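# Move foam block from desk to recessed far-aisle shelf

## Task

Pick up the small foam block lying on the desk and set it down directly on a shelf board (not on top of any carton) in the shelving section at the far end of the aisle, namely the one that sits deeper back than the other sections. The robot must stay upright: tipping over or being left leaning counts as failure.

## Robot and tools

Robot: a Hello Robot Stretch 4 with one arm. It has an omni-wheel base (rim within 0.23 m of its origin), a mast carrying a lift, a telescoping arm reaching forward, a three-axis wrist and a two-finger gripper. It stands about 1.6 m tall. Occasionally a loose object gets nudged by something outside your control.

Frames: the base frame sits on the floor under the base centre, with x ahead, y to the left and z up, in metres. hand_pose, a point between the open fingertips, is reported in this frame and may be slightly wrong. The odometry frame equals the base frame as it was when the scene began. base_odometry counts wheel rotation only (slip looks like travel), and its heading is in radians, left positive, from -3.142 to 3.142.

move: one action per call. Always pass blocking: false; true or a missing value gets the call refused. It returns in about half a second while motion continues. An action holds base, joints or both, plus optional speeds, pace and contact_limits; or it holds only end_of_arm: "enable_torque", which re-powers any wrist or gripper motor that shut off. A move with no action just reports state and pictures. Unknown keys make the call invalid; other out-of-range values get it refused.
- base: a single relative offset from where the base last reported itself. translate_m: metres along x, forward positive. strafe_m: metres sideways, left positive. rotate_rad: spin in place, counter-clockwise positive. Only translate_m and strafe_m may be combined (a straight diagonal, no turning). Ranges: translate_m and strafe_m -2 to 2, rotate_rad -3.2 to 3.2.
- joints: absolute targets keyed by name. lift_m 0 to 1.2 m; arm_m 0 to 0.55 m extension; wrist_yaw_rad -1.134 to 4.276 (0 ahead, left positive, 3.14 tucked back, above 3.4 the arm may block); wrist_pitch_rad -1.117 to 4.259 (0 level, 1.57 pointing down); wrist_roll_rad -1.117 to 4.259 (0 keeps fingers level, positive clockwise seen from behind); gripper_m -0.038 to 0.141, fingertip gap in metres, biased by up to 0.015. Out-of-range joint targets are clipped and reported. Tolerances for done: 0.004 m for lift, arm, gripper; 0.02 rad for wrist joints.
- pace: slow, default, fast or max. speeds: per-joint top speed (lift_m, arm_m, wrist joints, not gripper) overriding pace. A raised lift caps base speed.
- contact_limits: 0 (lightest) to 1 for arm_m, lift_m, translate_m, strafe_m, rotate_rad, each given only alongside its own command; default 0.5. Even at 0 the arm needs a firm push to stop, so for a gentle touch aim only 1-3 mm beyond contact. Carrying a load upward, keep lift_m limit at least 0.15 per kg (0.3 for 2 kg).
A new move overrides only the joints or base it names; others continue. Each action ends by 14-15 s at most.

wait: seconds 0 to 10; returns state and images, earlier if all motion settles. wait(0) shows the earlier move line.
stop: brakes everything still moving, and re-brakes slack wheels; the stop line says if they hold.
zoom_image: camera plus region [x0, y0, x1, y1] in pixels of that camera's latest image, origin top-left, at most 504 by 504.
finished_scene: scene = current scene number. Irreversible; the block must stay in place after the robot is gone.
cameras (in move, wait, stop): list from head_camera, head_left_camera, head_right_camera, wrist_camera, all; omitted or null means all, [] means none.

Results: the pictures line gives image order. move reads done or the worst status. Statuses: moving, done, off_target (resting off target, maybe still pushing), contact_stop (held back, now slack), time_out (target dropped), limit_stop_at_own_body, limit_stop_at_tilt (lean over 6 degrees; lift, arm, wheels go slack), torque_fault (limp until enable_torque). An uncommanded stop or a refusal cancels the remaining move, wait and finished_scene calls in that reply. on_its_own lists unrequested behaviour; held at is a target, not a reading. lidar_m: 12 distances in metres, 30-degree sectors counter-clockwise from straight ahead (4th left, 7th behind, 10th right); - means nothing seen or closer than 0.25 m; sees tabletops, misses glass and thin legs. wrist_depth_mm: 7x7 grid of depths, 100-2000 mm, - when unknown. base_tilt in degrees (forward, right), about 3 degrees bias. turned_by_wheels vs turned_by_imu differing by over 0.1 rad across a move suggests a collision or slip. motor_effort in percent with peak in brackets; servo_current in mA.

Gripping: command a gap more than 0.015 below the object's width; about 0.06 below resists tugs. Tighter closing pulls the object toward the wrist. Neither the gripper reading nor done proves a hold; a gripper servo_current rise after closing to 0.015 or more does. Fingers pressed on a surface beneath can jam.

Avoid: gripper over the base with lift below about 0.2 (0.45 pointing down); pitch below -0.2 combined with roll below -0.4 or above 4; yaw plus pitch below about -1.1; tilting or rolling while folded back. Do not drive or turn with over 1 kg held and arm_m above 0.2. Avoid drops, releasing moving objects, slams, hard hits and heavy pushes. Time passes while you think, so running moves keep going.

Each tool is called after "Request:" as a command line: name --argument value for each argument, lists and objects as JSON in quotes; but a table of rows of numbers goes row by row, as --pt "numbers of a row", without its own name.

## Session

Request:
move

Scene clock: 0.00 s.
base_odometry: x=+0.000 y=+0.000 heading=+0.000
turned_by_wheels: +0.000
turned_by_imu: +0.000
base_tilt: forward=+0.4 right=+1.5
lidar_m: 1.23 1.23 1.41 2.40 1.42 1.83 2.96 2.95 1.60 1.35 1.35 1.48
base_status: not commanded
joint_positions: lift_m=+0.140 arm_m=+0.002 wrist_yaw_rad=+3.046 wrist_pitch_rad=+0.002 wrist_roll_rad=+0.000 gripper_m=+0.056
joint_status: not commanded
measured_speeds: all 0
motor_effort: lift_m=+20 arm_m=-4 wheel_0=+0 wheel_1=+0 wheel_2=+0
servo_current: wrist_yaw_rad=33 wrist_pitch_rad=33 wrist_roll_rad=26 gripper_m=46
hand_pose: x=-0.1056 y=+0.1144 z=+0.3181 quat_wxyz=(+0.048, -0.001, +0.000, +0.999) (m; base frame)
wrist_depth_mm: 136 139 - - - - - / 114 140 - - - - - / 123 150 - - - - - / 137 192 - - - - - / - - - - - 1921 - / 1118 1138 196 1008 1078 1205 1205 / 798 723 831 152 759 866 854
pictures: head_camera, head_left_camera, head_right_camera, wrist_camera

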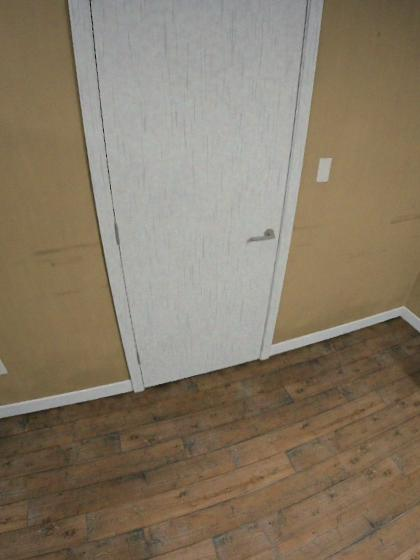

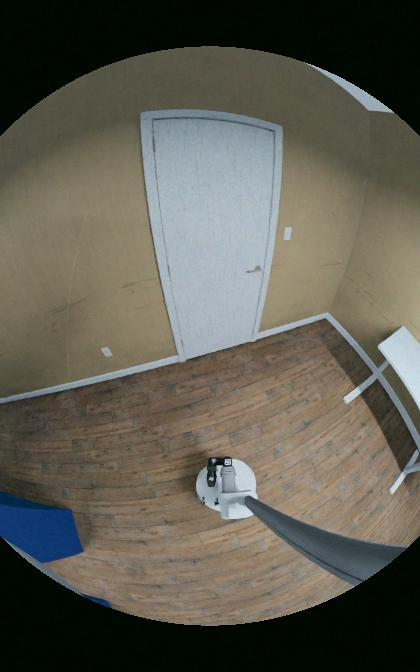

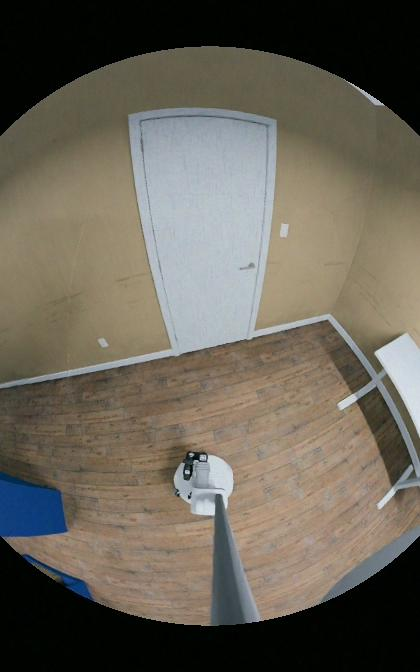

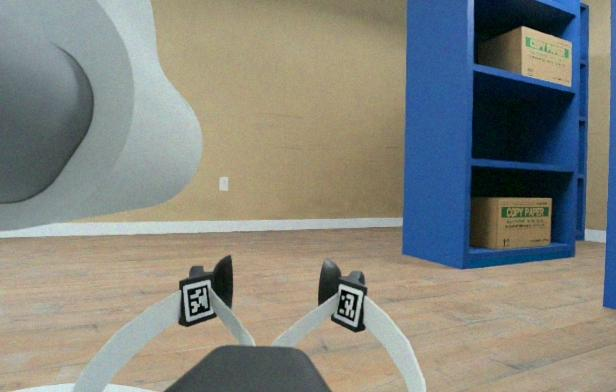

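Request:
move --base '{"rotate_rad": -1.5}' --joints '{"lift_m": 0.9, "gripper_m": 0.1}' --blocking false --cameras '[]'

Request:
wait --seconds 4

Scene clock: 4.27 s.
move: moving
base_odometry: x=+0.000 y=+0.000 heading=-0.261
turned_by_wheels: -0.261
turned_by_imu: -0.258
base_tilt: forward=+0.4 right=+1.4
lidar_m: 1.31 1.22 1.30 1.75 1.42 1.50 2.01 2.94 3.04 1.42 1.32 1.91
base_status: rotate_rad moving
joint_positions: lift_m=+0.179 arm_m=+0.002 wrist_yaw_rad=+3.046 wrist_pitch_rad=+0.002 wrist_roll_rad=+0.000 gripper_m=+0.076
joint_status: lift_m moving; gripper_m moving
measured_speeds: translate_m=+0.001 strafe_m=-0.001 rotate_rad=-0.990 lift_m=+0.149 arm_m=+0.000 wrist_yaw_rad=+0.000 wrist_pitch_rad=+0.000 wrist_roll_rad=+0.000
motor_effort: lift_m=+27(27) arm_m=-4(4) wheel_0=+6(7) wheel_1=+7(7) wheel_2=+7(8)
servo_current: wrist_yaw_rad=39(46) wrist_pitch_rad=39(52) wrist_roll_rad=26(33) gripper_m=72(111)
hand_pose: x=-0.1056 y=+0.1144 z=+0.3570 quat_wxyz=(+0.048, -0.001, +0.000, +0.999) (m; base frame)
wrist_depth_mm: 136 139 - - - - - / 113 140 - - - - - / 123 149 - - - - - / 137 191 - - - - - / - - - - - - - / 1205 1138 199 1281 195 1308 1098 / 866 741 904 150 809 878 931
pictures: none
No camera images: "cameras" was empty.

Scene clock: 7.57 s.
earlier move: done
base_odometry: x=+0.000 y=+0.000 heading=-1.500
turned_by_wheels: -1.239
turned_by_imu: -1.224
base_tilt: forward=+0.3 right=+1.4
lidar_m: 1.34 1.31 1.39 1.23 1.25 1.54 2.87 1.44 1.85 2.94 2.94 1.50
base_status: done
joint_positions: lift_m=+0.900 arm_m=+0.002 wrist_yaw_rad=+3.046 wrist_pitch_rad=+0.002 wrist_roll_rad=+0.000 gripper_m=+0.100
joint_status: all done
measured_speeds: all 0
motor_effort: lift_m=+24(28) arm_m=-4(4) wheel_0=+3(7) wheel_1=-1(9) wheel_2=+0(8)
servo_current: wrist_yaw_rad=33(46) wrist_pitch_rad=52(52) wrist_roll_rad=26(33) gripper_m=46(111)
hand_pose: x=-0.1056 y=+0.1144 z=+1.0773 quat_wxyz=(+0.048, -0.001, +0.000, +0.999) (m; base frame)
wrist_depth_mm: 136 140 - - - - - / 115 140 - - - - - / 124 153 - - - - - / 138 193 - - - - - / - - - - - - - / - 185 - - 191 - - / - 1499 - 140 - - -
wait: 3.30 of 4 s (the move ended)
pictures: head_camera, head_left_camera, head_right_camera, wrist_camera
camera_calibration:
wrist_camera: T_world_to_cam=[[0.142573, 0.988827, 0.043527, -0.167701], [0.0287116, 0.039826, -0.998794, 1.12748], [-0.989368, 0.143651, -0.0227126, 0.13317], [0, 0, 0, 1]] pos_world=[0.123292, 0.101794, 1.13645]

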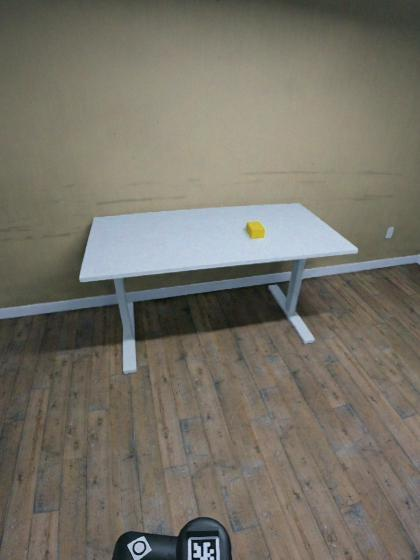

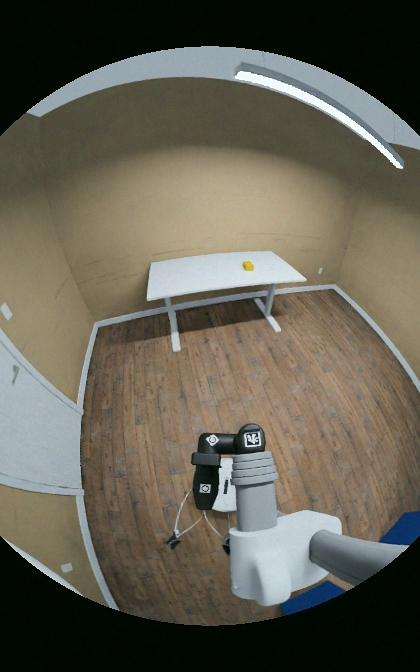

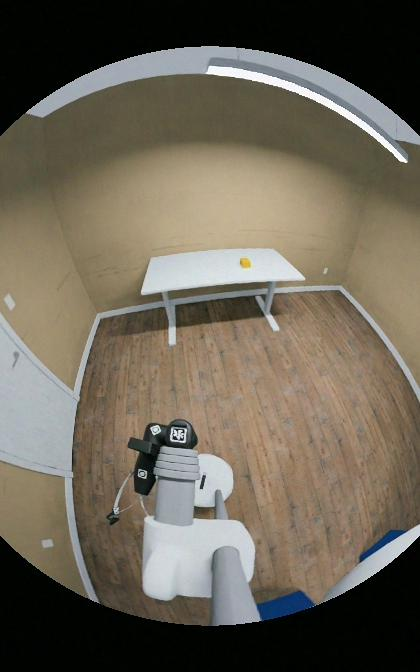

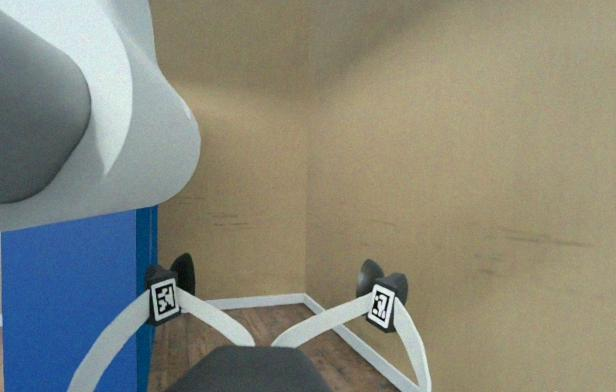

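Request:
move --base '{"translate_m": 0.75, "strafe_m": -0.33}' --joints '{"wrist_yaw_rad": 0, "wrist_pitch_rad": 1.0, "gripper_m": 0.135}' --blocking false --cameras '[]'

Request:
wait --seconds 5

Scene clock: 23.57 s.
move: moving
base_odometry: x=-0.012 y=-0.033 heading=-1.499
turned_by_wheels: +0.000
turned_by_imu: +0.000
base_tilt: forward=+0.3 right=+1.5
lidar_m: 1.31 1.34 1.41 1.25 1.28 1.54 1.50 1.46 1.83 2.92 2.93 1.51
base_status: translate_m moving; strafe_m moving
joint_positions: lift_m=+0.900 arm_m=+0.002 wrist_yaw_rad=+2.446 wrist_pitch_rad=+0.612 wrist_roll_rad=+0.000 gripper_m=+0.116
joint_status: wrist_yaw_rad moving; wrist_pitch_rad moving; gripper_m moving
measured_speeds: translate_m=+0.124 strafe_m=-0.054 rotate_rad=+0.007 lift_m=+0.000 arm_m=+0.000 wrist_yaw_rad=-1.818 wrist_pitch_rad=+1.819 wrist_roll_rad=+0.000
motor_effort: lift_m=+24(24) arm_m=-4(4) wheel_0=+8(10) wheel_1=+3(4) wheel_2=-10(10)
servo_current: wrist_yaw_rad=91(124) wrist_pitch_rad=20(72) wrist_roll_rad=26(33) gripper_m=104(104)
hand_pose: x=+0.0478 y=+0.2184 z=+0.9122 quat_wxyz=(+0.325, -0.283, +0.103, +0.897) (m; base frame)
wrist_depth_mm: - - - - - - - / - - - - - - - / - - - - - - - / 1983 1983 - 1921 - - - / 1618 1618 1661 1661 1618 - - / 1336 1281 1308 1464 200 1366 - / 1182 1160 1255 151 1205 1229 1229
pictures: none
No camera images: "cameras" was empty.

Scene clock: 27.17 s.
earlier move: done
base_odometry: x=-0.276 y=-0.772 heading=-1.500
turned_by_wheels: +0.000
turned_by_imu: -0.002
base_tilt: forward=+0.3 right=+1.4
lidar_m: 0.67 0.66 0.85 1.71 1.74 2.08 2.10 2.19 2.79 2.47 2.48 0.76
base_status: done
joint_positions: lift_m=+0.900 arm_m=+0.002 wrist_yaw_rad=+0.003 wrist_pitch_rad=+0.999 wrist_roll_rad=+0.000 gripper_m=+0.135
joint_status: all done
measured_speeds: all 0
motor_effort: lift_m=+24(24) arm_m=-4(4) wheel_0=+0(10) wheel_1=+1(5) wheel_2=+2(10)
servo_current: wrist_yaw_rad=39(124) wrist_pitch_rad=39(72) wrist_roll_rad=26(33) gripper_m=52(111)
hand_pose: x=+0.3295 y=-0.0869 z=+0.8353 quat_wxyz=(+0.878, -0.001, +0.479, +0.002) (m; base frame)
wrist_depth_mm: - - - - - - - / 1464 1499 1464 1537 1618 1576 1618 / 1366 1366 1397 1397 1430 1430 1464 / 1229 1229 1255 1255 1281 1308 1308 / 1118 1138 1160 1138 1160 1160 1182 / 1042 196 1025 1060 203 1078 1078 / 960 960 976 - 1008 1008 1025
wait: 3.60 of 5 s (the move ended)
pictures: head_camera, head_left_camera, head_right_camera, wrist_camera
camera_calibration:
wrist_camera: T_world_to_cam=[[0.0140031, -0.99786, 0.0638636, -0.167386], [-0.852186, -0.0453206, -0.521273, 0.76535], [0.523052, -0.0471242, -0.850997, 0.764059], [0, 0, 0, 1]] pos_world=[0.254922, -0.0963357, 1.05986]

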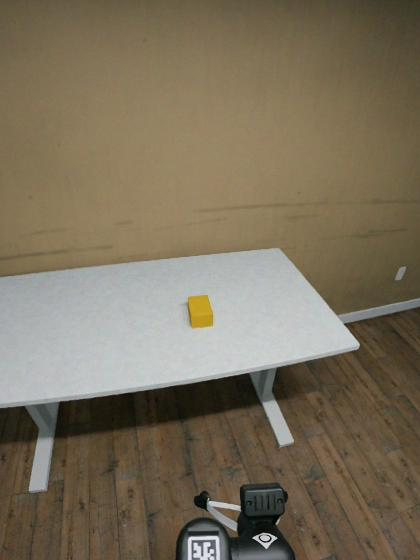

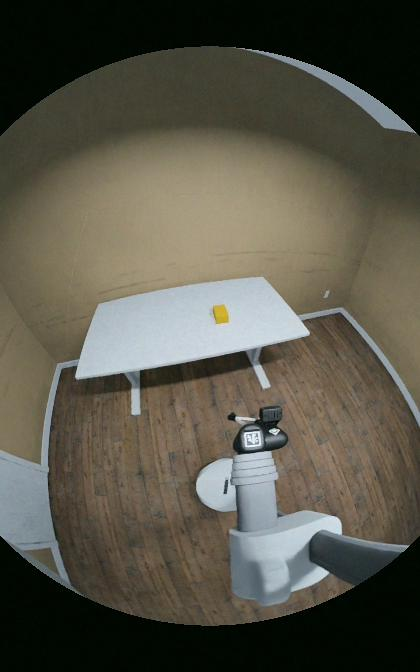

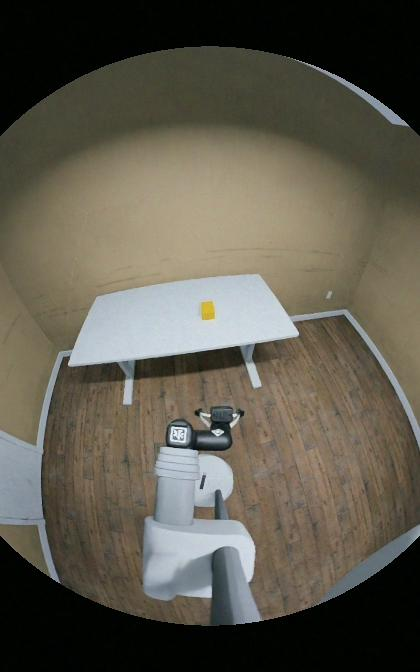

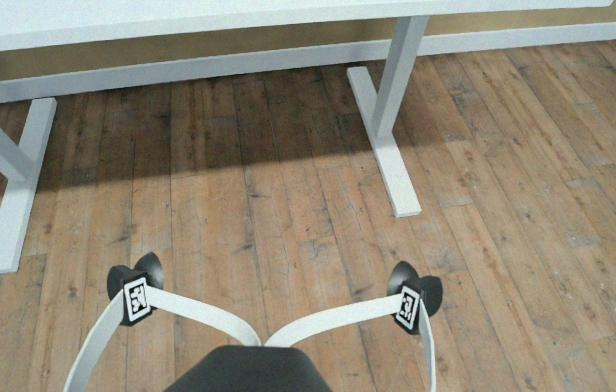

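Request:
move --base '{"rotate_rad": 0.2}' --joints '{"lift_m": 1.05, "wrist_pitch_rad": 1.2, "arm_m": 0.35}' --blocking false --cameras '[]'

Request:
wait --seconds 3 --cameras '["head_camera","wrist_camera"]'

Scene clock: 45.97 s.
move: moving
base_odometry: x=-0.276 y=-0.772 heading=-1.318
turned_by_wheels: +0.182
turned_by_imu: +0.179
base_tilt: forward=+0.5 right=+1.4
lidar_m: 0.66 0.69 0.97 1.70 1.81 2.42 2.09 2.19 2.58 2.45 0.99 0.72
base_status: rotate_rad moving
joint_positions: lift_m=+0.939 arm_m=+0.054 wrist_yaw_rad=+0.003 wrist_pitch_rad=+1.199 wrist_roll_rad=+0.000 gripper_m=+0.135
joint_status: lift_m moving; arm_m moving; wrist_pitch_rad moving
measured_speeds: translate_m=-0.001 strafe_m=+0.000 rotate_rad=+0.294 lift_m=+0.149 arm_m=+0.198 wrist_yaw_rad=+0.000 wrist_pitch_rad=+0.001 wrist_roll_rad=+0.000
motor_effort: lift_m=+26(27) arm_m=+6(9) wheel_0=-3(7) wheel_1=-1(6) wheel_2=-1(8)
servo_current: wrist_yaw_rad=33(39) wrist_pitch_rad=33(59) wrist_roll_rad=26(26) gripper_m=46(52)
hand_pose: x=+0.3306 y=-0.0871 z=+0.8484 quat_wxyz=(+0.826, -0.001, +0.564, +0.001) (m; base frame)
wrist_depth_mm: - 1366 1397 1366 1430 1430 1464 / 1281 1308 1281 1308 1336 1336 1336 / 1182 1205 1229 1229 1229 1255 1281 / 1138 1138 1160 1160 1160 1205 1205 / 1060 1078 1098 1098 1098 1138 1118 / 1025 196 1025 1060 204 1060 1078 / 976 976 1008 - 1008 991 1025
pictures: none
No camera images: "cameras" was empty.

Scene clock: 47.60 s.
earlier move: done
base_odometry: x=-0.276 y=-0.772 heading=-1.300
turned_by_wheels: +0.018
turned_by_imu: +0.017
base_tilt: forward=+0.4 right=+1.3
lidar_m: 0.67 0.75 0.97 1.68 1.82 2.47 2.09 2.22 2.56 2.46 0.97 0.73
base_status: done
joint_positions: lift_m=+1.050 arm_m=+0.350 wrist_yaw_rad=+0.003 wrist_pitch_rad=+1.199 wrist_roll_rad=+0.000 gripper_m=+0.135
joint_status: all done
measured_speeds: all 0
motor_effort: lift_m=+24(27) arm_m=+6(9) wheel_0=-2(7) wheel_1=-1(6) wheel_2=-2(8)
servo_current: wrist_yaw_rad=33(46) wrist_pitch_rad=46(59) wrist_roll_rad=26(33) gripper_m=46(52)
hand_pose: x=+0.6258 y=-0.0871 z=+0.9591 quat_wxyz=(+0.826, -0.001, +0.564, +0.001) (m; base frame)
wrist_depth_mm: - - - - 473 - - / - - - - 477 - - / - - - - - - - / - - - - - - - / 1182 1182 1205 1205 1205 1229 1229 / 1118 196 1118 1182 203 1160 1182 / 1078 1078 1098 - 1098 1118 1118
wait: 1.63 of 3 s (the move ended)
pictures: head_camera, wrist_camera
camera_calibration:
wrist_camera: T_world_to_cam=[[0.0262106, -0.997818, 0.0606, -0.184132], [-0.938667, -0.0454164, -0.34182, 0.964308], [0.343826, -0.047924, -0.93781, 0.909779], [0, 0, 0, 1]] pos_world=[0.597186, -0.0963347, 1.19398]

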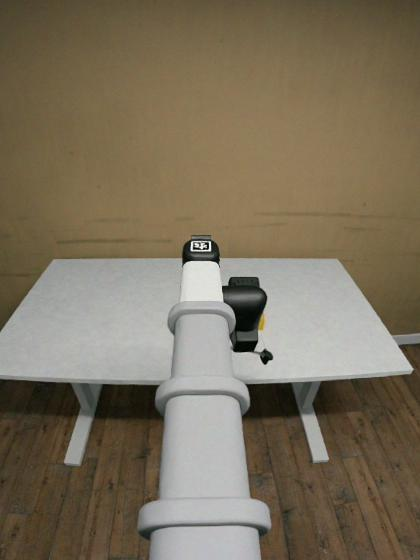

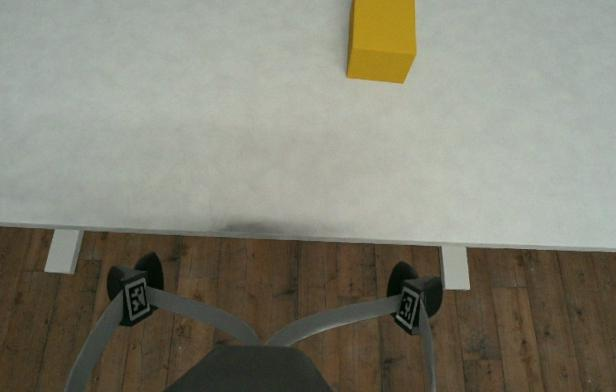

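Request:
move --base '{"translate_m": 0.15, "strafe_m": -0.122}' --joints '{"arm_m": 0.2, "wrist_pitch_rad": 0.35, "lift_m": 0.78}' --blocking false --cameras '[]'

Request:
wait --seconds 3 --cameras '["wrist_camera"]'

Scene clock: 67.87 s.
move: moving
base_odometry: x=-0.290 y=-0.803 heading=-1.300
turned_by_wheels: +0.000
turned_by_imu: -0.001
base_tilt: forward=+0.5 right=+1.5
lidar_m: 0.65 0.69 0.94 1.72 1.80 2.49 2.13 2.22 2.56 2.44 0.93 0.68
base_status: translate_m moving; strafe_m moving
joint_positions: lift_m=+1.011 arm_m=+0.298 wrist_yaw_rad=+0.003 wrist_pitch_rad=+0.594 wrist_roll_rad=+0.000 gripper_m=+0.135
joint_status: lift_m moving; arm_m moving; wrist_pitch_rad moving
measured_speeds: translate_m=+0.102 strafe_m=-0.083 rotate_rad=-0.001 lift_m=-0.149 arm_m=-0.198 wrist_yaw_rad=+0.000 wrist_pitch_rad=-1.793 wrist_roll_rad=+0.000
motor_effort: lift_m=+13(22) arm_m=-5(8) wheel_0=+9(9) wheel_1=-5(6) wheel_2=-8(9)
servo_current: wrist_yaw_rad=39(46) wrist_pitch_rad=104(130) wrist_roll_rad=33(33) gripper_m=46(52)
hand_pose: x=+0.7079 y=-0.0867 z=+1.0280 quat_wxyz=(+0.956, +0.000, +0.293, +0.002) (m; base frame)
wrist_depth_mm: - - - - - - - / - - - - - - - / - - - - - - - / - - - - - - - / - - - 525 525 - - / - 187 172 - 195 - - / - - - - - - -
pictures: none
No camera images: "cameras" was empty.

Scene clock: 69.53 s.
earlier move: done
base_odometry: x=-0.353 y=-0.949 heading=-1.300
turned_by_wheels: +0.000
turned_by_imu: -0.001
base_tilt: forward=+0.4 right=+1.5
lidar_m: 0.54 0.55 0.78 1.84 1.96 2.61 2.26 2.31 2.44 2.32 0.80 0.56
base_status: done
joint_positions: lift_m=+0.780 arm_m=+0.200 wrist_yaw_rad=+0.003 wrist_pitch_rad=+0.356 wrist_roll_rad=+0.000 gripper_m=+0.135
joint_status: all done
measured_speeds: all 0
motor_effort: lift_m=+14(22) arm_m=-6(10) wheel_0=+0(10) wheel_1=-3(6) wheel_2=+0(9)
servo_current: wrist_yaw_rad=46(46) wrist_pitch_rad=59(130) wrist_roll_rad=26(33) gripper_m=46(52)
hand_pose: x=+0.6417 y=-0.0866 z=+0.8582 quat_wxyz=(+0.984, +0.000, +0.177, +0.002) (m; base frame)
wrist_depth_mm: - - - - - - - / - - - - - - - / - - - - - - - / - - - 436 - - - / - - - 379 - - - / - 187 171 - 195 - - / - - - - - - -
wait: 1.67 of 3 s (the move ended)
pictures: wrist_camera
camera_calibration:
wrist_camera: T_world_to_cam=[[-0.0267195, -0.997992, 0.0574332, -0.141221], [-0.369383, -0.0435304, -0.928257, 1.08283], [0.928893, -0.0460174, -0.367478, -0.0550707], [0, 0, 0, 1]] pos_world=[0.447362, -0.0963354, 0.993021]

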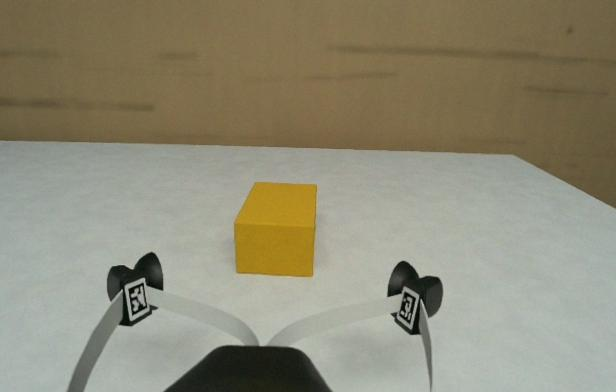

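Request:
move --joints '{"lift_m": 0.717}' --blocking false --cameras '[]'

Request:
wait --seconds 1.5 --cameras '[]'

Request:
move --joints '{"arm_m": 0.402}' --contact_limits '{"arm_m": 0.2}' --blocking false --cameras '[]'

Request:
wait --seconds 2 --cameras '["wrist_camera","head_camera"]'

Scene clock: 83.77 s.
move: moving
base_odometry: x=-0.353 y=-0.949 heading=-1.300
turned_by_wheels: +0.000
turned_by_imu: -0.001
base_tilt: forward=+0.3 right=+1.4
lidar_m: 0.53 0.56 0.78 1.83 1.92 2.65 2.24 2.31 2.45 2.32 0.80 0.56
base_status: not commanded
joint_positions: lift_m=+0.742 arm_m=+0.200 wrist_yaw_rad=+0.003 wrist_pitch_rad=+0.356 wrist_roll_rad=+0.000 gripper_m=+0.135
joint_status: lift_m moving
measured_speeds: translate_m=+0.000 strafe_m=+0.000 rotate_rad=+0.000 lift_m=-0.128 arm_m=+0.000 wrist_yaw_rad=+0.000 wrist_pitch_rad=+0.000 wrist_roll_rad=+0.000
motor_effort: lift_m=+13(14) arm_m=-6(6) wheel_0=+0(0) wheel_1=-3(3) wheel_2=+0(0)
servo_current: wrist_yaw_rad=33(46) wrist_pitch_rad=39(52) wrist_roll_rad=33(33) gripper_m=52(52)
hand_pose: x=+0.6417 y=-0.0866 z=+0.8198 quat_wxyz=(+0.984, +0.000, +0.177, +0.002) (m; base frame)
wrist_depth_mm: - - - - - - - / - - - - - - - / - - - - - - - / - - 366 364 - - - / - - - - - - - / - 187 171 - 195 - - / - - - - - - -
pictures: none
No camera images: "cameras" was empty.

Scene clock: 84.47 s.
earlier move: done
base_odometry: x=-0.353 y=-0.949 heading=-1.300
turned_by_wheels: +0.000
turned_by_imu: +0.000
base_tilt: forward=+0.5 right=+1.5
lidar_m: 0.52 0.57 0.80 1.83 1.94 2.63 2.23 2.30 2.47 2.33 0.76 0.57
base_status: not commanded
joint_positions: lift_m=+0.717 arm_m=+0.200 wrist_yaw_rad=+0.003 wrist_pitch_rad=+0.356 wrist_roll_rad=+0.000 gripper_m=+0.135
joint_status: all done
measured_speeds: all 0
motor_effort: lift_m=+14(14) arm_m=-6(6) wheel_0=+0(0) wheel_1=-2(3) wheel_2=+0(0)
servo_current: wrist_yaw_rad=26(46) wrist_pitch_rad=46(52) wrist_roll_rad=33(33) gripper_m=46(59)
hand_pose: x=+0.6417 y=-0.0866 z=+0.7952 quat_wxyz=(+0.984, +0.000, +0.177, +0.002) (m; base frame)
wrist_depth_mm: - - - - - - - / - - - - - - - / - - - 384 - - - / - - 357 355 - - - / - - - - - - - / - 187 171 - 195 - - / - - - - - - -
wait: 0.70 of 1.5 s (the move ended)
pictures: none
No camera images: "cameras" was empty.

Scene clock: 84.97 s.
move: moving
base_odometry: x=-0.353 y=-0.949 heading=-1.300
turned_by_wheels: +0.000
turned_by_imu: +0.000
base_tilt: forward=+0.3 right=+1.3
lidar_m: 0.53 0.58 0.78 1.83 1.95 2.62 2.23 2.30 2.44 2.29 0.77 0.53
base_status: not commanded
joint_positions: lift_m=+0.717 arm_m=+0.252 wrist_yaw_rad=+0.003 wrist_pitch_rad=+0.356 wrist_roll_rad=+0.000 gripper_m=+0.135
joint_status: arm_m moving
measured_speeds: translate_m=+0.000 strafe_m=+0.000 rotate_rad=+0.000 lift_m=+0.000 arm_m=+0.198 wrist_yaw_rad=+0.000 wrist_pitch_rad=+0.000 wrist_roll_rad=+0.000
motor_effort: lift_m=+14(14) arm_m=+5(9) wheel_0=+0(0) wheel_1=-2(3) wheel_2=+0(0)
servo_current: wrist_yaw_rad=39(39) wrist_pitch_rad=46(52) wrist_roll_rad=26(33) gripper_m=46(52)
contact_limits: arm_m 0.2
hand_pose: x=+0.6937 y=-0.0866 z=+0.7952 quat_wxyz=(+0.984, +0.000, +0.177, +0.002) (m; base frame)
wrist_depth_mm: - - - - - - - / - - - - - - - / - - - - - - - / - - 310 312 - - - / - - - - - - - / - 187 171 - 195 - - / - - - - - - -
pictures: none
No camera images: "cameras" was empty.

Scene clock: 86.17 s.
earlier move: done
base_odometry: x=-0.353 y=-0.949 heading=-1.300
turned_by_wheels: +0.000
turned_by_imu: +0.000
base_tilt: forward=+0.5 right=+1.5
lidar_m: 0.55 0.56 0.80 1.82 1.94 2.63 2.25 2.30 2.46 2.32 0.76 0.55
base_status: not commanded
joint_positions: lift_m=+0.717 arm_m=+0.402 wrist_yaw_rad=+0.003 wrist_pitch_rad=+0.356 wrist_roll_rad=+0.000 gripper_m=+0.135
joint_status: all done
measured_speeds: all 0
motor_effort: lift_m=+14(14) arm_m=+6(9) wheel_0=+0(0) wheel_1=-3(3) wheel_2=+0(0)
servo_current: wrist_yaw_rad=33(46) wrist_pitch_rad=46(59) wrist_roll_rad=26(39) gripper_m=39(52)
contact_limits: arm_m 0.2
hand_pose: x=+0.8433 y=-0.0866 z=+0.7952 quat_wxyz=(+0.984, +0.000, +0.177, +0.002) (m; base frame)
wrist_depth_mm: - - - - - - - / - - - - - - - / - - - - - - - / - - - 248 - - - / - - 190 194 - - - / - 187 179 173 196 - - / - - 193 - - - -
wait: 1.20 of 2 s (the move ended)
pictures: head_camera, wrist_camera
camera_calibration:
wrist_camera: T_world_to_cam=[[-0.026727, -0.997992, 0.057428, -0.132215], [-0.369297, -0.0435272, -0.928292, 1.09885], [0.928927, -0.0460184, -0.367392, -0.26546], [0, 0, 0, 1]] pos_world=[0.648862, -0.0963354, 0.930121]

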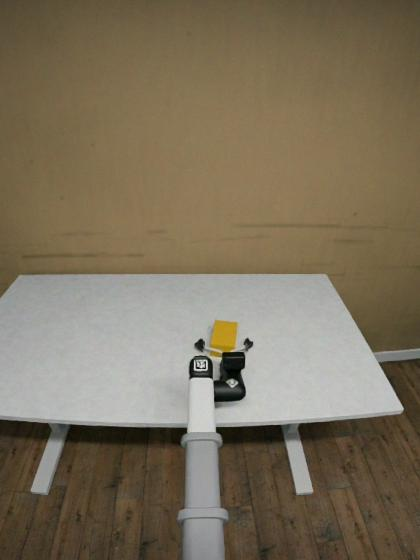

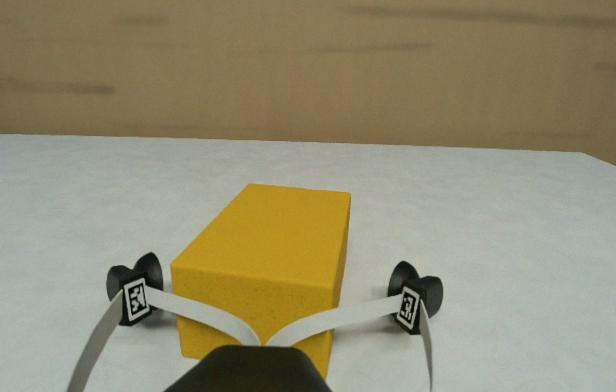

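Request:
move --joints '{"gripper_m": 0.025}' --blocking false --cameras '[]'

Request:
wait --seconds 3 --cameras '["wrist_camera"]'

Request:
move --joints '{"lift_m": 0.95}' --blocking false --cameras '[]'

Request:
wait --seconds 1.5 --cameras '["wrist_camera"]'

Scene clock: 94.17 s.
move: moving
base_odometry: x=-0.353 y=-0.949 heading=-1.300
turned_by_wheels: +0.000
turned_by_imu: -0.001
base_tilt: forward=+0.3 right=+1.4
lidar_m: 0.54 0.57 0.77 1.83 1.95 2.64 2.23 2.32 2.44 2.33 0.77 0.55
base_status: not commanded
joint_positions: lift_m=+0.717 arm_m=+0.402 wrist_yaw_rad=+0.003 wrist_pitch_rad=+0.356 wrist_roll_rad=+0.000 gripper_m=+0.122
joint_status: gripper_m moving
measured_speeds: all 0
motor_effort: lift_m=+14(14) arm_m=+6(7) wheel_0=+0(0) wheel_1=-2(3) wheel_2=+0(0)
servo_current: wrist_yaw_rad=46(46) wrist_pitch_rad=72(72) wrist_roll_rad=26(33) gripper_m=104(104)
contact_limits: arm_m 0.2
hand_pose: x=+0.8433 y=-0.0866 z=+0.7952 quat_wxyz=(+0.984, +0.000, +0.177, +0.002) (m; base frame)
wrist_depth_mm: - - - - - - - / - - - - - - - / - - - - - - - / - - - 249 - - - / - - 190 194 - - - / - 190 180 175 195 - - / - - 193 - - - -
pictures: none
No camera images: "cameras" was empty.

Scene clock: 95.67 s.
earlier move: done
base_odometry: x=-0.353 y=-0.949 heading=-1.300
turned_by_wheels: +0.000
turned_by_imu: +0.000
base_tilt: forward=+0.4 right=+1.5
lidar_m: 0.53 0.54 0.78 1.81 1.94 2.64 2.25 2.31 2.44 2.33 0.77 0.55
base_status: not commanded
joint_positions: lift_m=+0.717 arm_m=+0.402 wrist_yaw_rad=+0.003 wrist_pitch_rad=+0.356 wrist_roll_rad=+0.000 gripper_m=+0.026
joint_status: all done
measured_speeds: all 0
motor_effort: lift_m=+14(14) arm_m=+6(7) wheel_0=+0(0) wheel_1=-2(3) wheel_2=+0(0)
servo_current: wrist_yaw_rad=39(46) wrist_pitch_rad=46(72) wrist_roll_rad=20(33) gripper_m=117(241)
contact_limits: arm_m 0.2
hand_pose: x=+0.8433 y=-0.0866 z=+0.7952 quat_wxyz=(+0.984, +0.000, +0.177, +0.002) (m; base frame)
wrist_depth_mm: - - - - - - - / - - - - - - - / - - - - - - - / - - 247 234 - - - / - - 178 180 - - - / - 172 167 164 183 - - / - - - 145 - - -
wait: 1.50 of 3 s (the move ended)
pictures: wrist_camera
camera_calibration:
wrist_camera: T_world_to_cam=[[-0.026727, -0.997992, 0.057428, -0.132215], [-0.369297, -0.0435272, -0.928292, 1.09885], [0.928927, -0.0460184, -0.367392, -0.26546], [0, 0, 0, 1]] pos_world=[0.648862, -0.0963354, 0.930121]

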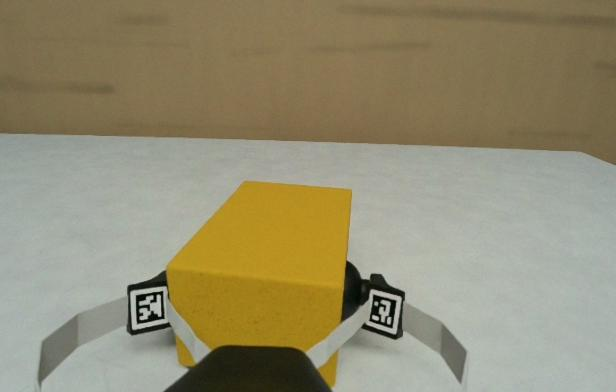

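Scene clock: 96.17 s.
move: moving
base_odometry: x=-0.353 y=-0.949 heading=-1.300
turned_by_wheels: +0.000
turned_by_imu: +0.000
base_tilt: forward=+0.2 right=+1.3
lidar_m: 0.51 0.55 0.80 1.79 1.92 2.62 2.24 2.30 2.46 2.32 0.78 0.54
base_status: not commanded
joint_positions: lift_m=+0.756 arm_m=+0.402 wrist_yaw_rad=+0.003 wrist_pitch_rad=+0.356 wrist_roll_rad=+0.000 gripper_m=+0.026
joint_status: lift_m moving
measured_speeds: translate_m=+0.000 strafe_m=+0.000 rotate_rad=+0.000 lift_m=+0.149 arm_m=+0.000 wrist_yaw_rad=+0.000 wrist_pitch_rad=+0.000 wrist_roll_rad=+0.000
motor_effort: lift_m=+24(27) arm_m=+6(6) wheel_0=+0(0) wheel_1=-2(3) wheel_2=+0(0)
servo_current: wrist_yaw_rad=33(46) wrist_pitch_rad=33(52) wrist_roll_rad=26(33) gripper_m=117(124)
contact_limits: arm_m 0.2
hand_pose: x=+0.8433 y=-0.0866 z=+0.8336 quat_wxyz=(+0.984, +0.000, +0.177, +0.002) (m; base frame)
wrist_depth_mm: - - - - - - - / - - - - - - - / - - - - - - - / - - 246 234 - - - / - - 178 181 - - - / - 173 167 163 183 - - / - - - 145 - - -
pictures: none
No camera images: "cameras" was empty.

Scene clock: 97.67 s.
earlier move: moving
base_odometry: x=-0.353 y=-0.949 heading=-1.300
turned_by_wheels: +0.000
turned_by_imu: +0.000
base_tilt: forward=+0.5 right=+1.4
lidar_m: 0.52 0.58 0.78 1.82 1.93 2.64 2.25 2.31 2.46 2.33 0.79 0.56
base_status: not commanded
joint_positions: lift_m=+0.950 arm_m=+0.402 wrist_yaw_rad=+0.003 wrist_pitch_rad=+0.356 wrist_roll_rad=+0.000 gripper_m=+0.026
joint_status: lift_m moving
measured_speeds: all 0
motor_effort: lift_m=+24(27) arm_m=+7(7) wheel_0=+0(0) wheel_1=-2(3) wheel_2=+0(0)
servo_current: wrist_yaw_rad=39(46) wrist_pitch_rad=59(59) wrist_roll_rad=33(33) gripper_m=124(130)
contact_limits: arm_m 0.2
hand_pose: x=+0.8433 y=-0.0866 z=+1.0273 quat_wxyz=(+0.984, +0.000, +0.177, +0.002) (m; base frame)
wrist_depth_mm: - - - - - - - / - - - - - - - / - - - - - - - / - - 246 235 - - - / - - 178 181 - - - / - 172 167 163 183 - - / - - - 145 - - -
wait: 1.50 s; no rest
pictures: wrist_camera
camera_calibration:
wrist_camera: T_world_to_cam=[[-0.026727, -0.997992, 0.057428, -0.145544], [-0.369297, -0.0435272, -0.928292, 1.31431], [0.928927, -0.0460184, -0.367392, -0.180188], [0, 0, 0, 1]] pos_world=[0.648862, -0.0963354, 1.16222]

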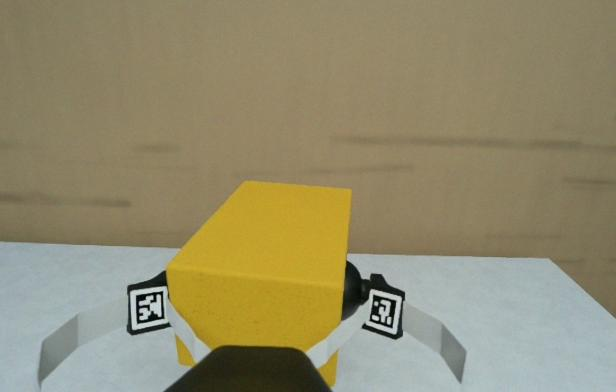

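Request:
move --base '{"translate_m": -0.5}' --joints '{"arm_m": 0.05}' --blocking false --cameras '[]'

Request:
wait --seconds 4 --cameras '[]'

Request:
move --base '{"rotate_rad": 2.87}' --blocking false --cameras '[]'

Request:
wait --seconds 6

Scene clock: 106.80 s.
earlier move: done
move: moving
base_odometry: x=-0.362 y=-0.917 heading=-1.300
turned_by_wheels: +0.000
turned_by_imu: -0.001
base_tilt: forward=+0.5 right=+1.5
lidar_m: 0.55 0.59 0.82 1.81 1.93 2.63 2.23 2.27 2.47 2.33 0.82 0.59
base_status: translate_m moving
joint_positions: lift_m=+0.950 arm_m=+0.350 wrist_yaw_rad=+0.003 wrist_pitch_rad=+0.356 wrist_roll_rad=+0.000 gripper_m=+0.026
joint_status: arm_m moving; the others done
measured_speeds: translate_m=-0.124 strafe_m=+0.000 rotate_rad=+0.002 lift_m=+0.000 arm_m=-0.198 wrist_yaw_rad=+0.000 wrist_pitch_rad=+0.000 wrist_roll_rad=+0.000
motor_effort: lift_m=+24(24) arm_m=-7(9) wheel_0=-5(7) wheel_1=-5(7) wheel_2=+8(9)
servo_current: wrist_yaw_rad=33(39) wrist_pitch_rad=39(52) wrist_roll_rad=20(39) gripper_m=124(124)
hand_pose: x=+0.7913 y=-0.0866 z=+1.0273 quat_wxyz=(+0.984, +0.000, +0.177, +0.002) (m; base frame)
wrist_depth_mm: - - - - - - - / - - - - - - - / - - - - - - - / - - 247 234 - - - / - - 178 181 - - - / - 173 167 164 183 - - / - - 174 144 - - -
pictures: none
No camera images: "cameras" was empty.

Scene clock: 109.43 s.
earlier move: done
base_odometry: x=-0.487 y=-0.467 heading=-1.301
turned_by_wheels: +0.000
turned_by_imu: -0.001
base_tilt: forward=+0.4 right=+1.3
lidar_m: 0.55 1.07 1.94 1.84 1.94 2.61 1.76 1.82 2.45 2.34 2.41 1.06
base_status: done
joint_positions: lift_m=+0.950 arm_m=+0.050 wrist_yaw_rad=+0.003 wrist_pitch_rad=+0.356 wrist_roll_rad=+0.000 gripper_m=+0.026
joint_status: all done
measured_speeds: all 0
motor_effort: lift_m=+24(24) arm_m=-6(10) wheel_0=-3(8) wheel_1=-1(7) wheel_2=+0(11)
servo_current: wrist_yaw_rad=39(46) wrist_pitch_rad=39(59) wrist_roll_rad=26(39) gripper_m=111(130)
hand_pose: x=+0.4917 y=-0.0866 z=+1.0273 quat_wxyz=(+0.984, +0.000, +0.177, +0.002) (m; base frame)
wrist_depth_mm: - - - - - - - / - - - - - - - / - - - - - - - / - - 245 234 - - - / - - 178 180 - - - / 1661 173 167 163 183 1863 1863 / 1366 1464 175 145 1499 1397 1537
wait: 2.63 of 4 s (the move ended)
pictures: none
No camera images: "cameras" was empty.

Scene clock: 109.93 s.
move: moving
base_odometry: x=-0.487 y=-0.467 heading=-1.071
turned_by_wheels: +0.229
turned_by_imu: +0.226
base_tilt: forward=+0.4 right=+1.4
lidar_m: 0.52 1.20 1.85 1.82 2.10 1.74 1.73 1.95 2.35 2.35 2.20 1.01
base_status: rotate_rad moving
joint_positions: lift_m=+0.950 arm_m=+0.050 wrist_yaw_rad=+0.003 wrist_pitch_rad=+0.356 wrist_roll_rad=+0.000 gripper_m=+0.026
joint_status: not commanded
measured_speeds: translate_m=+0.000 strafe_m=+0.000 rotate_rad=+0.869 lift_m=+0.000 arm_m=+0.000 wrist_yaw_rad=+0.000 wrist_pitch_rad=+0.000 wrist_roll_rad=+0.000
motor_effort: lift_m=+24(24) arm_m=-6(6) wheel_0=-5(8) wheel_1=-5(7) wheel_2=-7(7)
servo_current: wrist_yaw_rad=39(39) wrist_pitch_rad=46(59) wrist_roll_rad=33(33) gripper_m=124(124)
hand_pose: x=+0.4917 y=-0.0866 z=+1.0273 quat_wxyz=(+0.984, +0.000, +0.177, +0.002) (m; base frame)
wrist_depth_mm: - - - - - - - / - - - - - - - / - - - - - - - / - - 245 234 - - - / - - 178 180 - - - / 1756 175 167 163 183 1255 - / 1366 1464 175 145 1499 1397 1576
pictures: none
No camera images: "cameras" was empty.

Scene clock: 112.37 s.
earlier move: done
base_odometry: x=-0.487 y=-0.467 heading=+1.569
turned_by_wheels: +2.641
turned_by_imu: +2.606
base_tilt: forward=+0.4 right=+1.4
lidar_m: 0.56 1.75 1.95 2.37 2.36 2.22 1.02 1.02 1.21 1.83 1.82 2.09
base_status: done
joint_positions: lift_m=+0.950 arm_m=+0.050 wrist_yaw_rad=+0.003 wrist_pitch_rad=+0.356 wrist_roll_rad=+0.000 gripper_m=+0.026
joint_status: not commanded
measured_speeds: all 0
motor_effort: lift_m=+24(24) arm_m=-6(6) wheel_0=-3(9) wheel_1=-1(7) wheel_2=+1(9)
servo_current: wrist_yaw_rad=39(52) wrist_pitch_rad=39(65) wrist_roll_rad=26(33) gripper_m=117(124)
hand_pose: x=+0.4917 y=-0.0866 z=+1.0273 quat_wxyz=(+0.984, +0.000, +0.177, +0.002) (m; base frame)
wrist_depth_mm: - - - - - - - / - - - - - - - / - - - - - - - / - - 246 250 - - - / 1921 - 178 180 - - - / 1708 174 167 163 184 1921 1756 / 1366 1430 175 145 1499 1366 1576
wait: 2.43 of 6 s (the move ended)
pictures: head_camera, head_left_camera, head_right_camera, wrist_camera
camera_calibration:
wrist_camera: T_world_to_cam=[[-0.0268199, -0.997987, 0.0574643, -0.154952], [-0.369301, -0.0435266, -0.92829, 1.1845], [0.928923, -0.0461183, -0.36739, 0.146319], [0, 0, 0, 1]] pos_world=[0.297362, -0.0963352, 1.16222]

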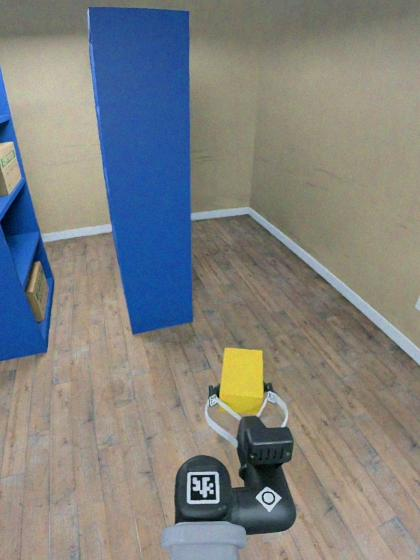

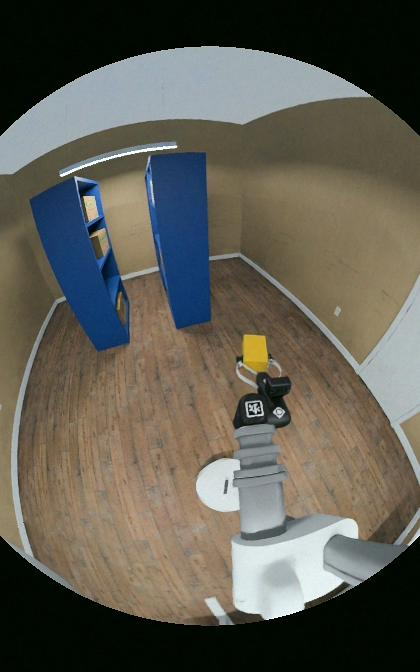

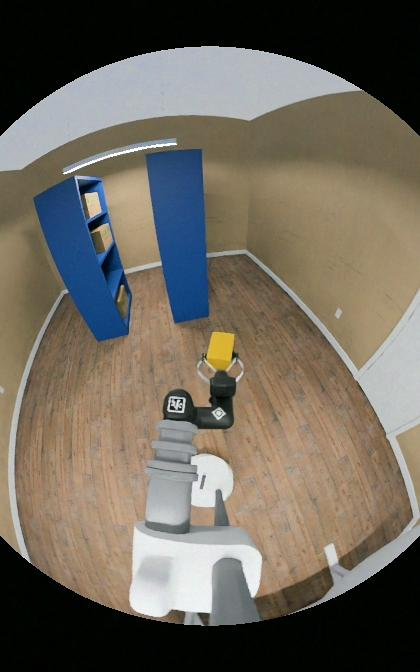

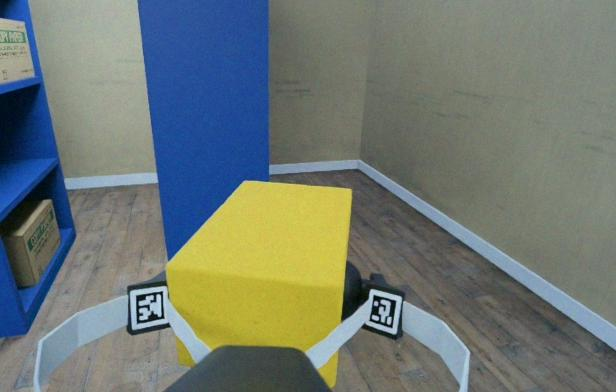

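Request:
move --base '{"translate_m": 0.35, "strafe_m": 0.37}' --blocking false --cameras '[]'

Request:
wait --seconds 4 --cameras '[]'

Request:
move --base '{"rotate_rad": 0.3}' --blocking false --cameras '[]'

Request:
wait --seconds 3

Scene clock: 126.10 s.
move: moving
base_odometry: x=-0.511 y=-0.444 heading=+1.569
turned_by_wheels: +0.000
turned_by_imu: -0.001
base_tilt: forward=+0.2 right=+1.4
lidar_m: 0.55 1.73 1.95 2.33 2.35 2.24 1.06 1.06 1.22 1.85 1.86 2.12
base_status: translate_m moving; strafe_m moving
joint_positions: lift_m=+0.950 arm_m=+0.050 wrist_yaw_rad=+0.003 wrist_pitch_rad=+0.356 wrist_roll_rad=+0.000 gripper_m=+0.026
joint_status: not commanded
measured_speeds: translate_m=+0.087 strafe_m=+0.092 rotate_rad=-0.004 lift_m=+0.000 arm_m=+0.000 wrist_yaw_rad=+0.000 wrist_pitch_rad=+0.000 wrist_roll_rad=+0.000
motor_effort: lift_m=+24(24) arm_m=-6(6) wheel_0=-5(7) wheel_1=+9(10) wheel_2=-8(8)
servo_current: wrist_yaw_rad=39(46) wrist_pitch_rad=52(52) wrist_roll_rad=26(33) gripper_m=117(124)
hand_pose: x=+0.4917 y=-0.0866 z=+1.0273 quat_wxyz=(+0.984, +0.000, +0.177, +0.002) (m; base frame)
wrist_depth_mm: - - - - - - - / - - - - - - - / - - - - - - - / - - 246 250 - - - / 1983 - 178 181 - - - / 1708 174 167 163 184 1921 1756 / 1366 1464 175 145 1464 1397 1576
pictures: none
No camera images: "cameras" was empty.

Scene clock: 128.73 s.
earlier move: done
base_odometry: x=-0.856 y=-0.116 heading=+1.569
turned_by_wheels: +0.000
turned_by_imu: +0.001
base_tilt: forward=+0.3 right=+1.3
lidar_m: 0.56 1.33 1.46 2.15 2.12 2.39 1.49 1.46 1.70 2.07 2.09 2.38
base_status: done
joint_positions: lift_m=+0.950 arm_m=+0.050 wrist_yaw_rad=+0.003 wrist_pitch_rad=+0.356 wrist_roll_rad=+0.000 gripper_m=+0.026
joint_status: not commanded
measured_speeds: all 0
motor_effort: lift_m=+24(24) arm_m=-6(6) wheel_0=-3(7) wheel_1=+0(10) wheel_2=+0(8)
servo_current: wrist_yaw_rad=33(46) wrist_pitch_rad=52(59) wrist_roll_rad=26(33) gripper_m=111(124)
hand_pose: x=+0.4917 y=-0.0866 z=+1.0274 quat_wxyz=(+0.984, +0.000, +0.177, +0.002) (m; base frame)
wrist_depth_mm: - - - - - - - / 1661 - - - - - - / - - - - - - - / - - - 234 - - - / 1537 - 178 181 - - - / 1336 173 167 164 184 1921 1863 / 148 1430 175 145 1499 1366 1576
wait: 2.63 of 4 s (the move ended)
pictures: none
No camera images: "cameras" was empty.

Scene clock: 129.23 s.
move: moving
base_odometry: x=-0.856 y=-0.116 heading=+1.782
turned_by_wheels: +0.213
turned_by_imu: +0.210
base_tilt: forward=+0.3 right=+1.3
lidar_m: 0.55 1.31 2.28 2.11 2.18 2.46 1.46 1.52 2.24 2.07 2.14 1.39
base_status: rotate_rad moving
joint_positions: lift_m=+0.950 arm_m=+0.050 wrist_yaw_rad=+0.003 wrist_pitch_rad=+0.356 wrist_roll_rad=+0.000 gripper_m=+0.026
joint_status: not commanded
measured_speeds: translate_m=+0.001 strafe_m=+0.000 rotate_rad=+0.574 lift_m=+0.000 arm_m=+0.000 wrist_yaw_rad=+0.000 wrist_pitch_rad=+0.000 wrist_roll_rad=+0.000
motor_effort: lift_m=+24(24) arm_m=-6(6) wheel_0=-4(7) wheel_1=-2(7) wheel_2=-3(7)
servo_current: wrist_yaw_rad=33(39) wrist_pitch_rad=52(59) wrist_roll_rad=26(33) gripper_m=117(124)
hand_pose: x=+0.4917 y=-0.0866 z=+1.0274 quat_wxyz=(+0.984, +0.000, +0.177, +0.001) (m; base frame)
wrist_depth_mm: - - - - - - - / - - - - - - - / - - - - - - - / - - - 249 - - - / - 1661 178 181 - - - / - 172 167 164 183 1983 1863 / - 1464 175 145 1464 1397 1576
pictures: none
No camera images: "cameras" was empty.

Scene clock: 129.83 s.
earlier move: done
base_odometry: x=-0.856 y=-0.116 heading=+1.869
turned_by_wheels: +0.087
turned_by_imu: +0.086
base_tilt: forward=+0.2 right=+1.4
lidar_m: 0.55 1.34 2.20 2.09 2.19 2.39 1.48 1.54 2.18 2.06 2.16 1.31
base_status: done
joint_positions: lift_m=+0.950 arm_m=+0.050 wrist_yaw_rad=+0.003 wrist_pitch_rad=+0.356 wrist_roll_rad=+0.000 gripper_m=+0.026
joint_status: not commanded
measured_speeds: all 0
motor_effort: lift_m=+24(24) arm_m=-6(6) wheel_0=-3(7) wheel_1=+1(7) wheel_2=-1(7)
servo_current: wrist_yaw_rad=33(39) wrist_pitch_rad=46(59) wrist_roll_rad=26(33) gripper_m=117(124)
hand_pose: x=+0.4917 y=-0.0866 z=+1.0274 quat_wxyz=(+0.984, +0.000, +0.177, +0.001) (m; base frame)
wrist_depth_mm: - - - - - - - / - - - - - - - / - - - - - - - / - - 268 250 - - - / - - 178 181 - - - / 1618 173 168 163 183 1863 1863 / 1366 - - 145 - 1397 1576
wait: 0.60 of 3 s (the move ended)
pictures: head_camera, head_left_camera, head_right_camera, wrist_camera
camera_calibration:
wrist_camera: T_world_to_cam=[[-0.0269492, -0.997987, 0.0574078, -0.154948], [-0.369304, -0.0434262, -0.928293, 1.18451], [0.928918, -0.0462177, -0.36739, 0.146307], [0, 0, 0, 1]] pos_world=[0.297362, -0.096435, 1.16222]

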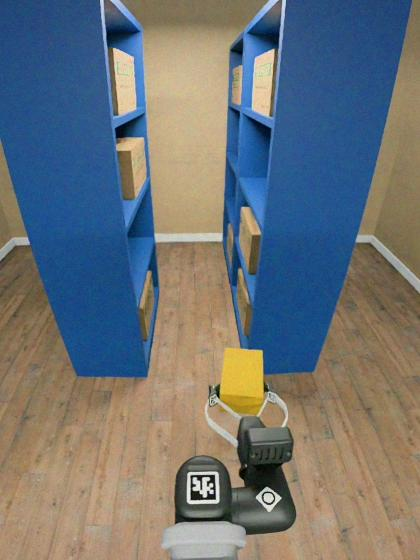

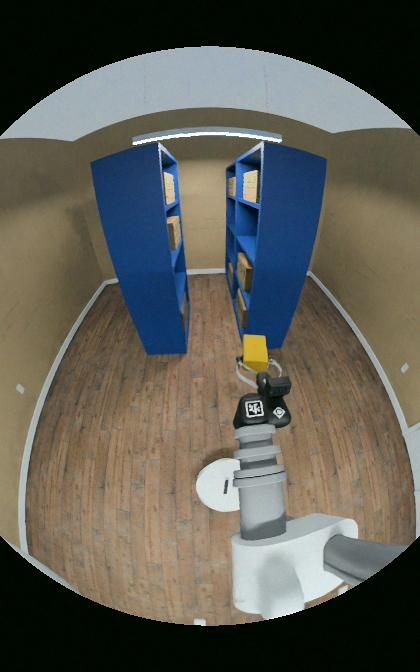

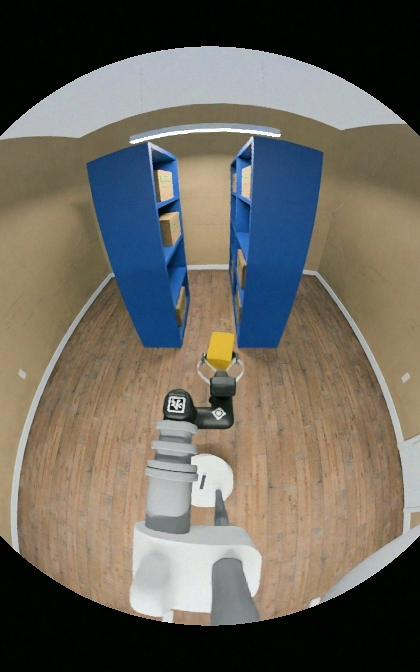

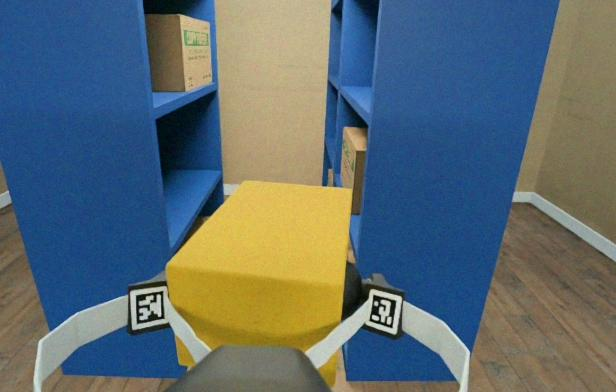

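Request:
zoom_image --camera "head_camera" --region '[90, 0, 300, 380]'

Scaled by 1.326 from the camera's 420x560 image, which has a finer 1200x1600 frame.

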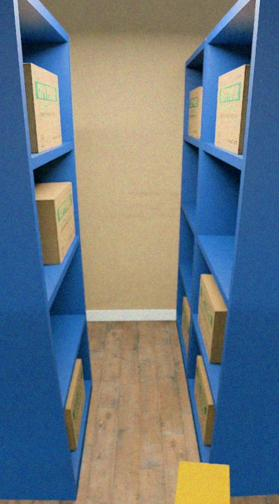

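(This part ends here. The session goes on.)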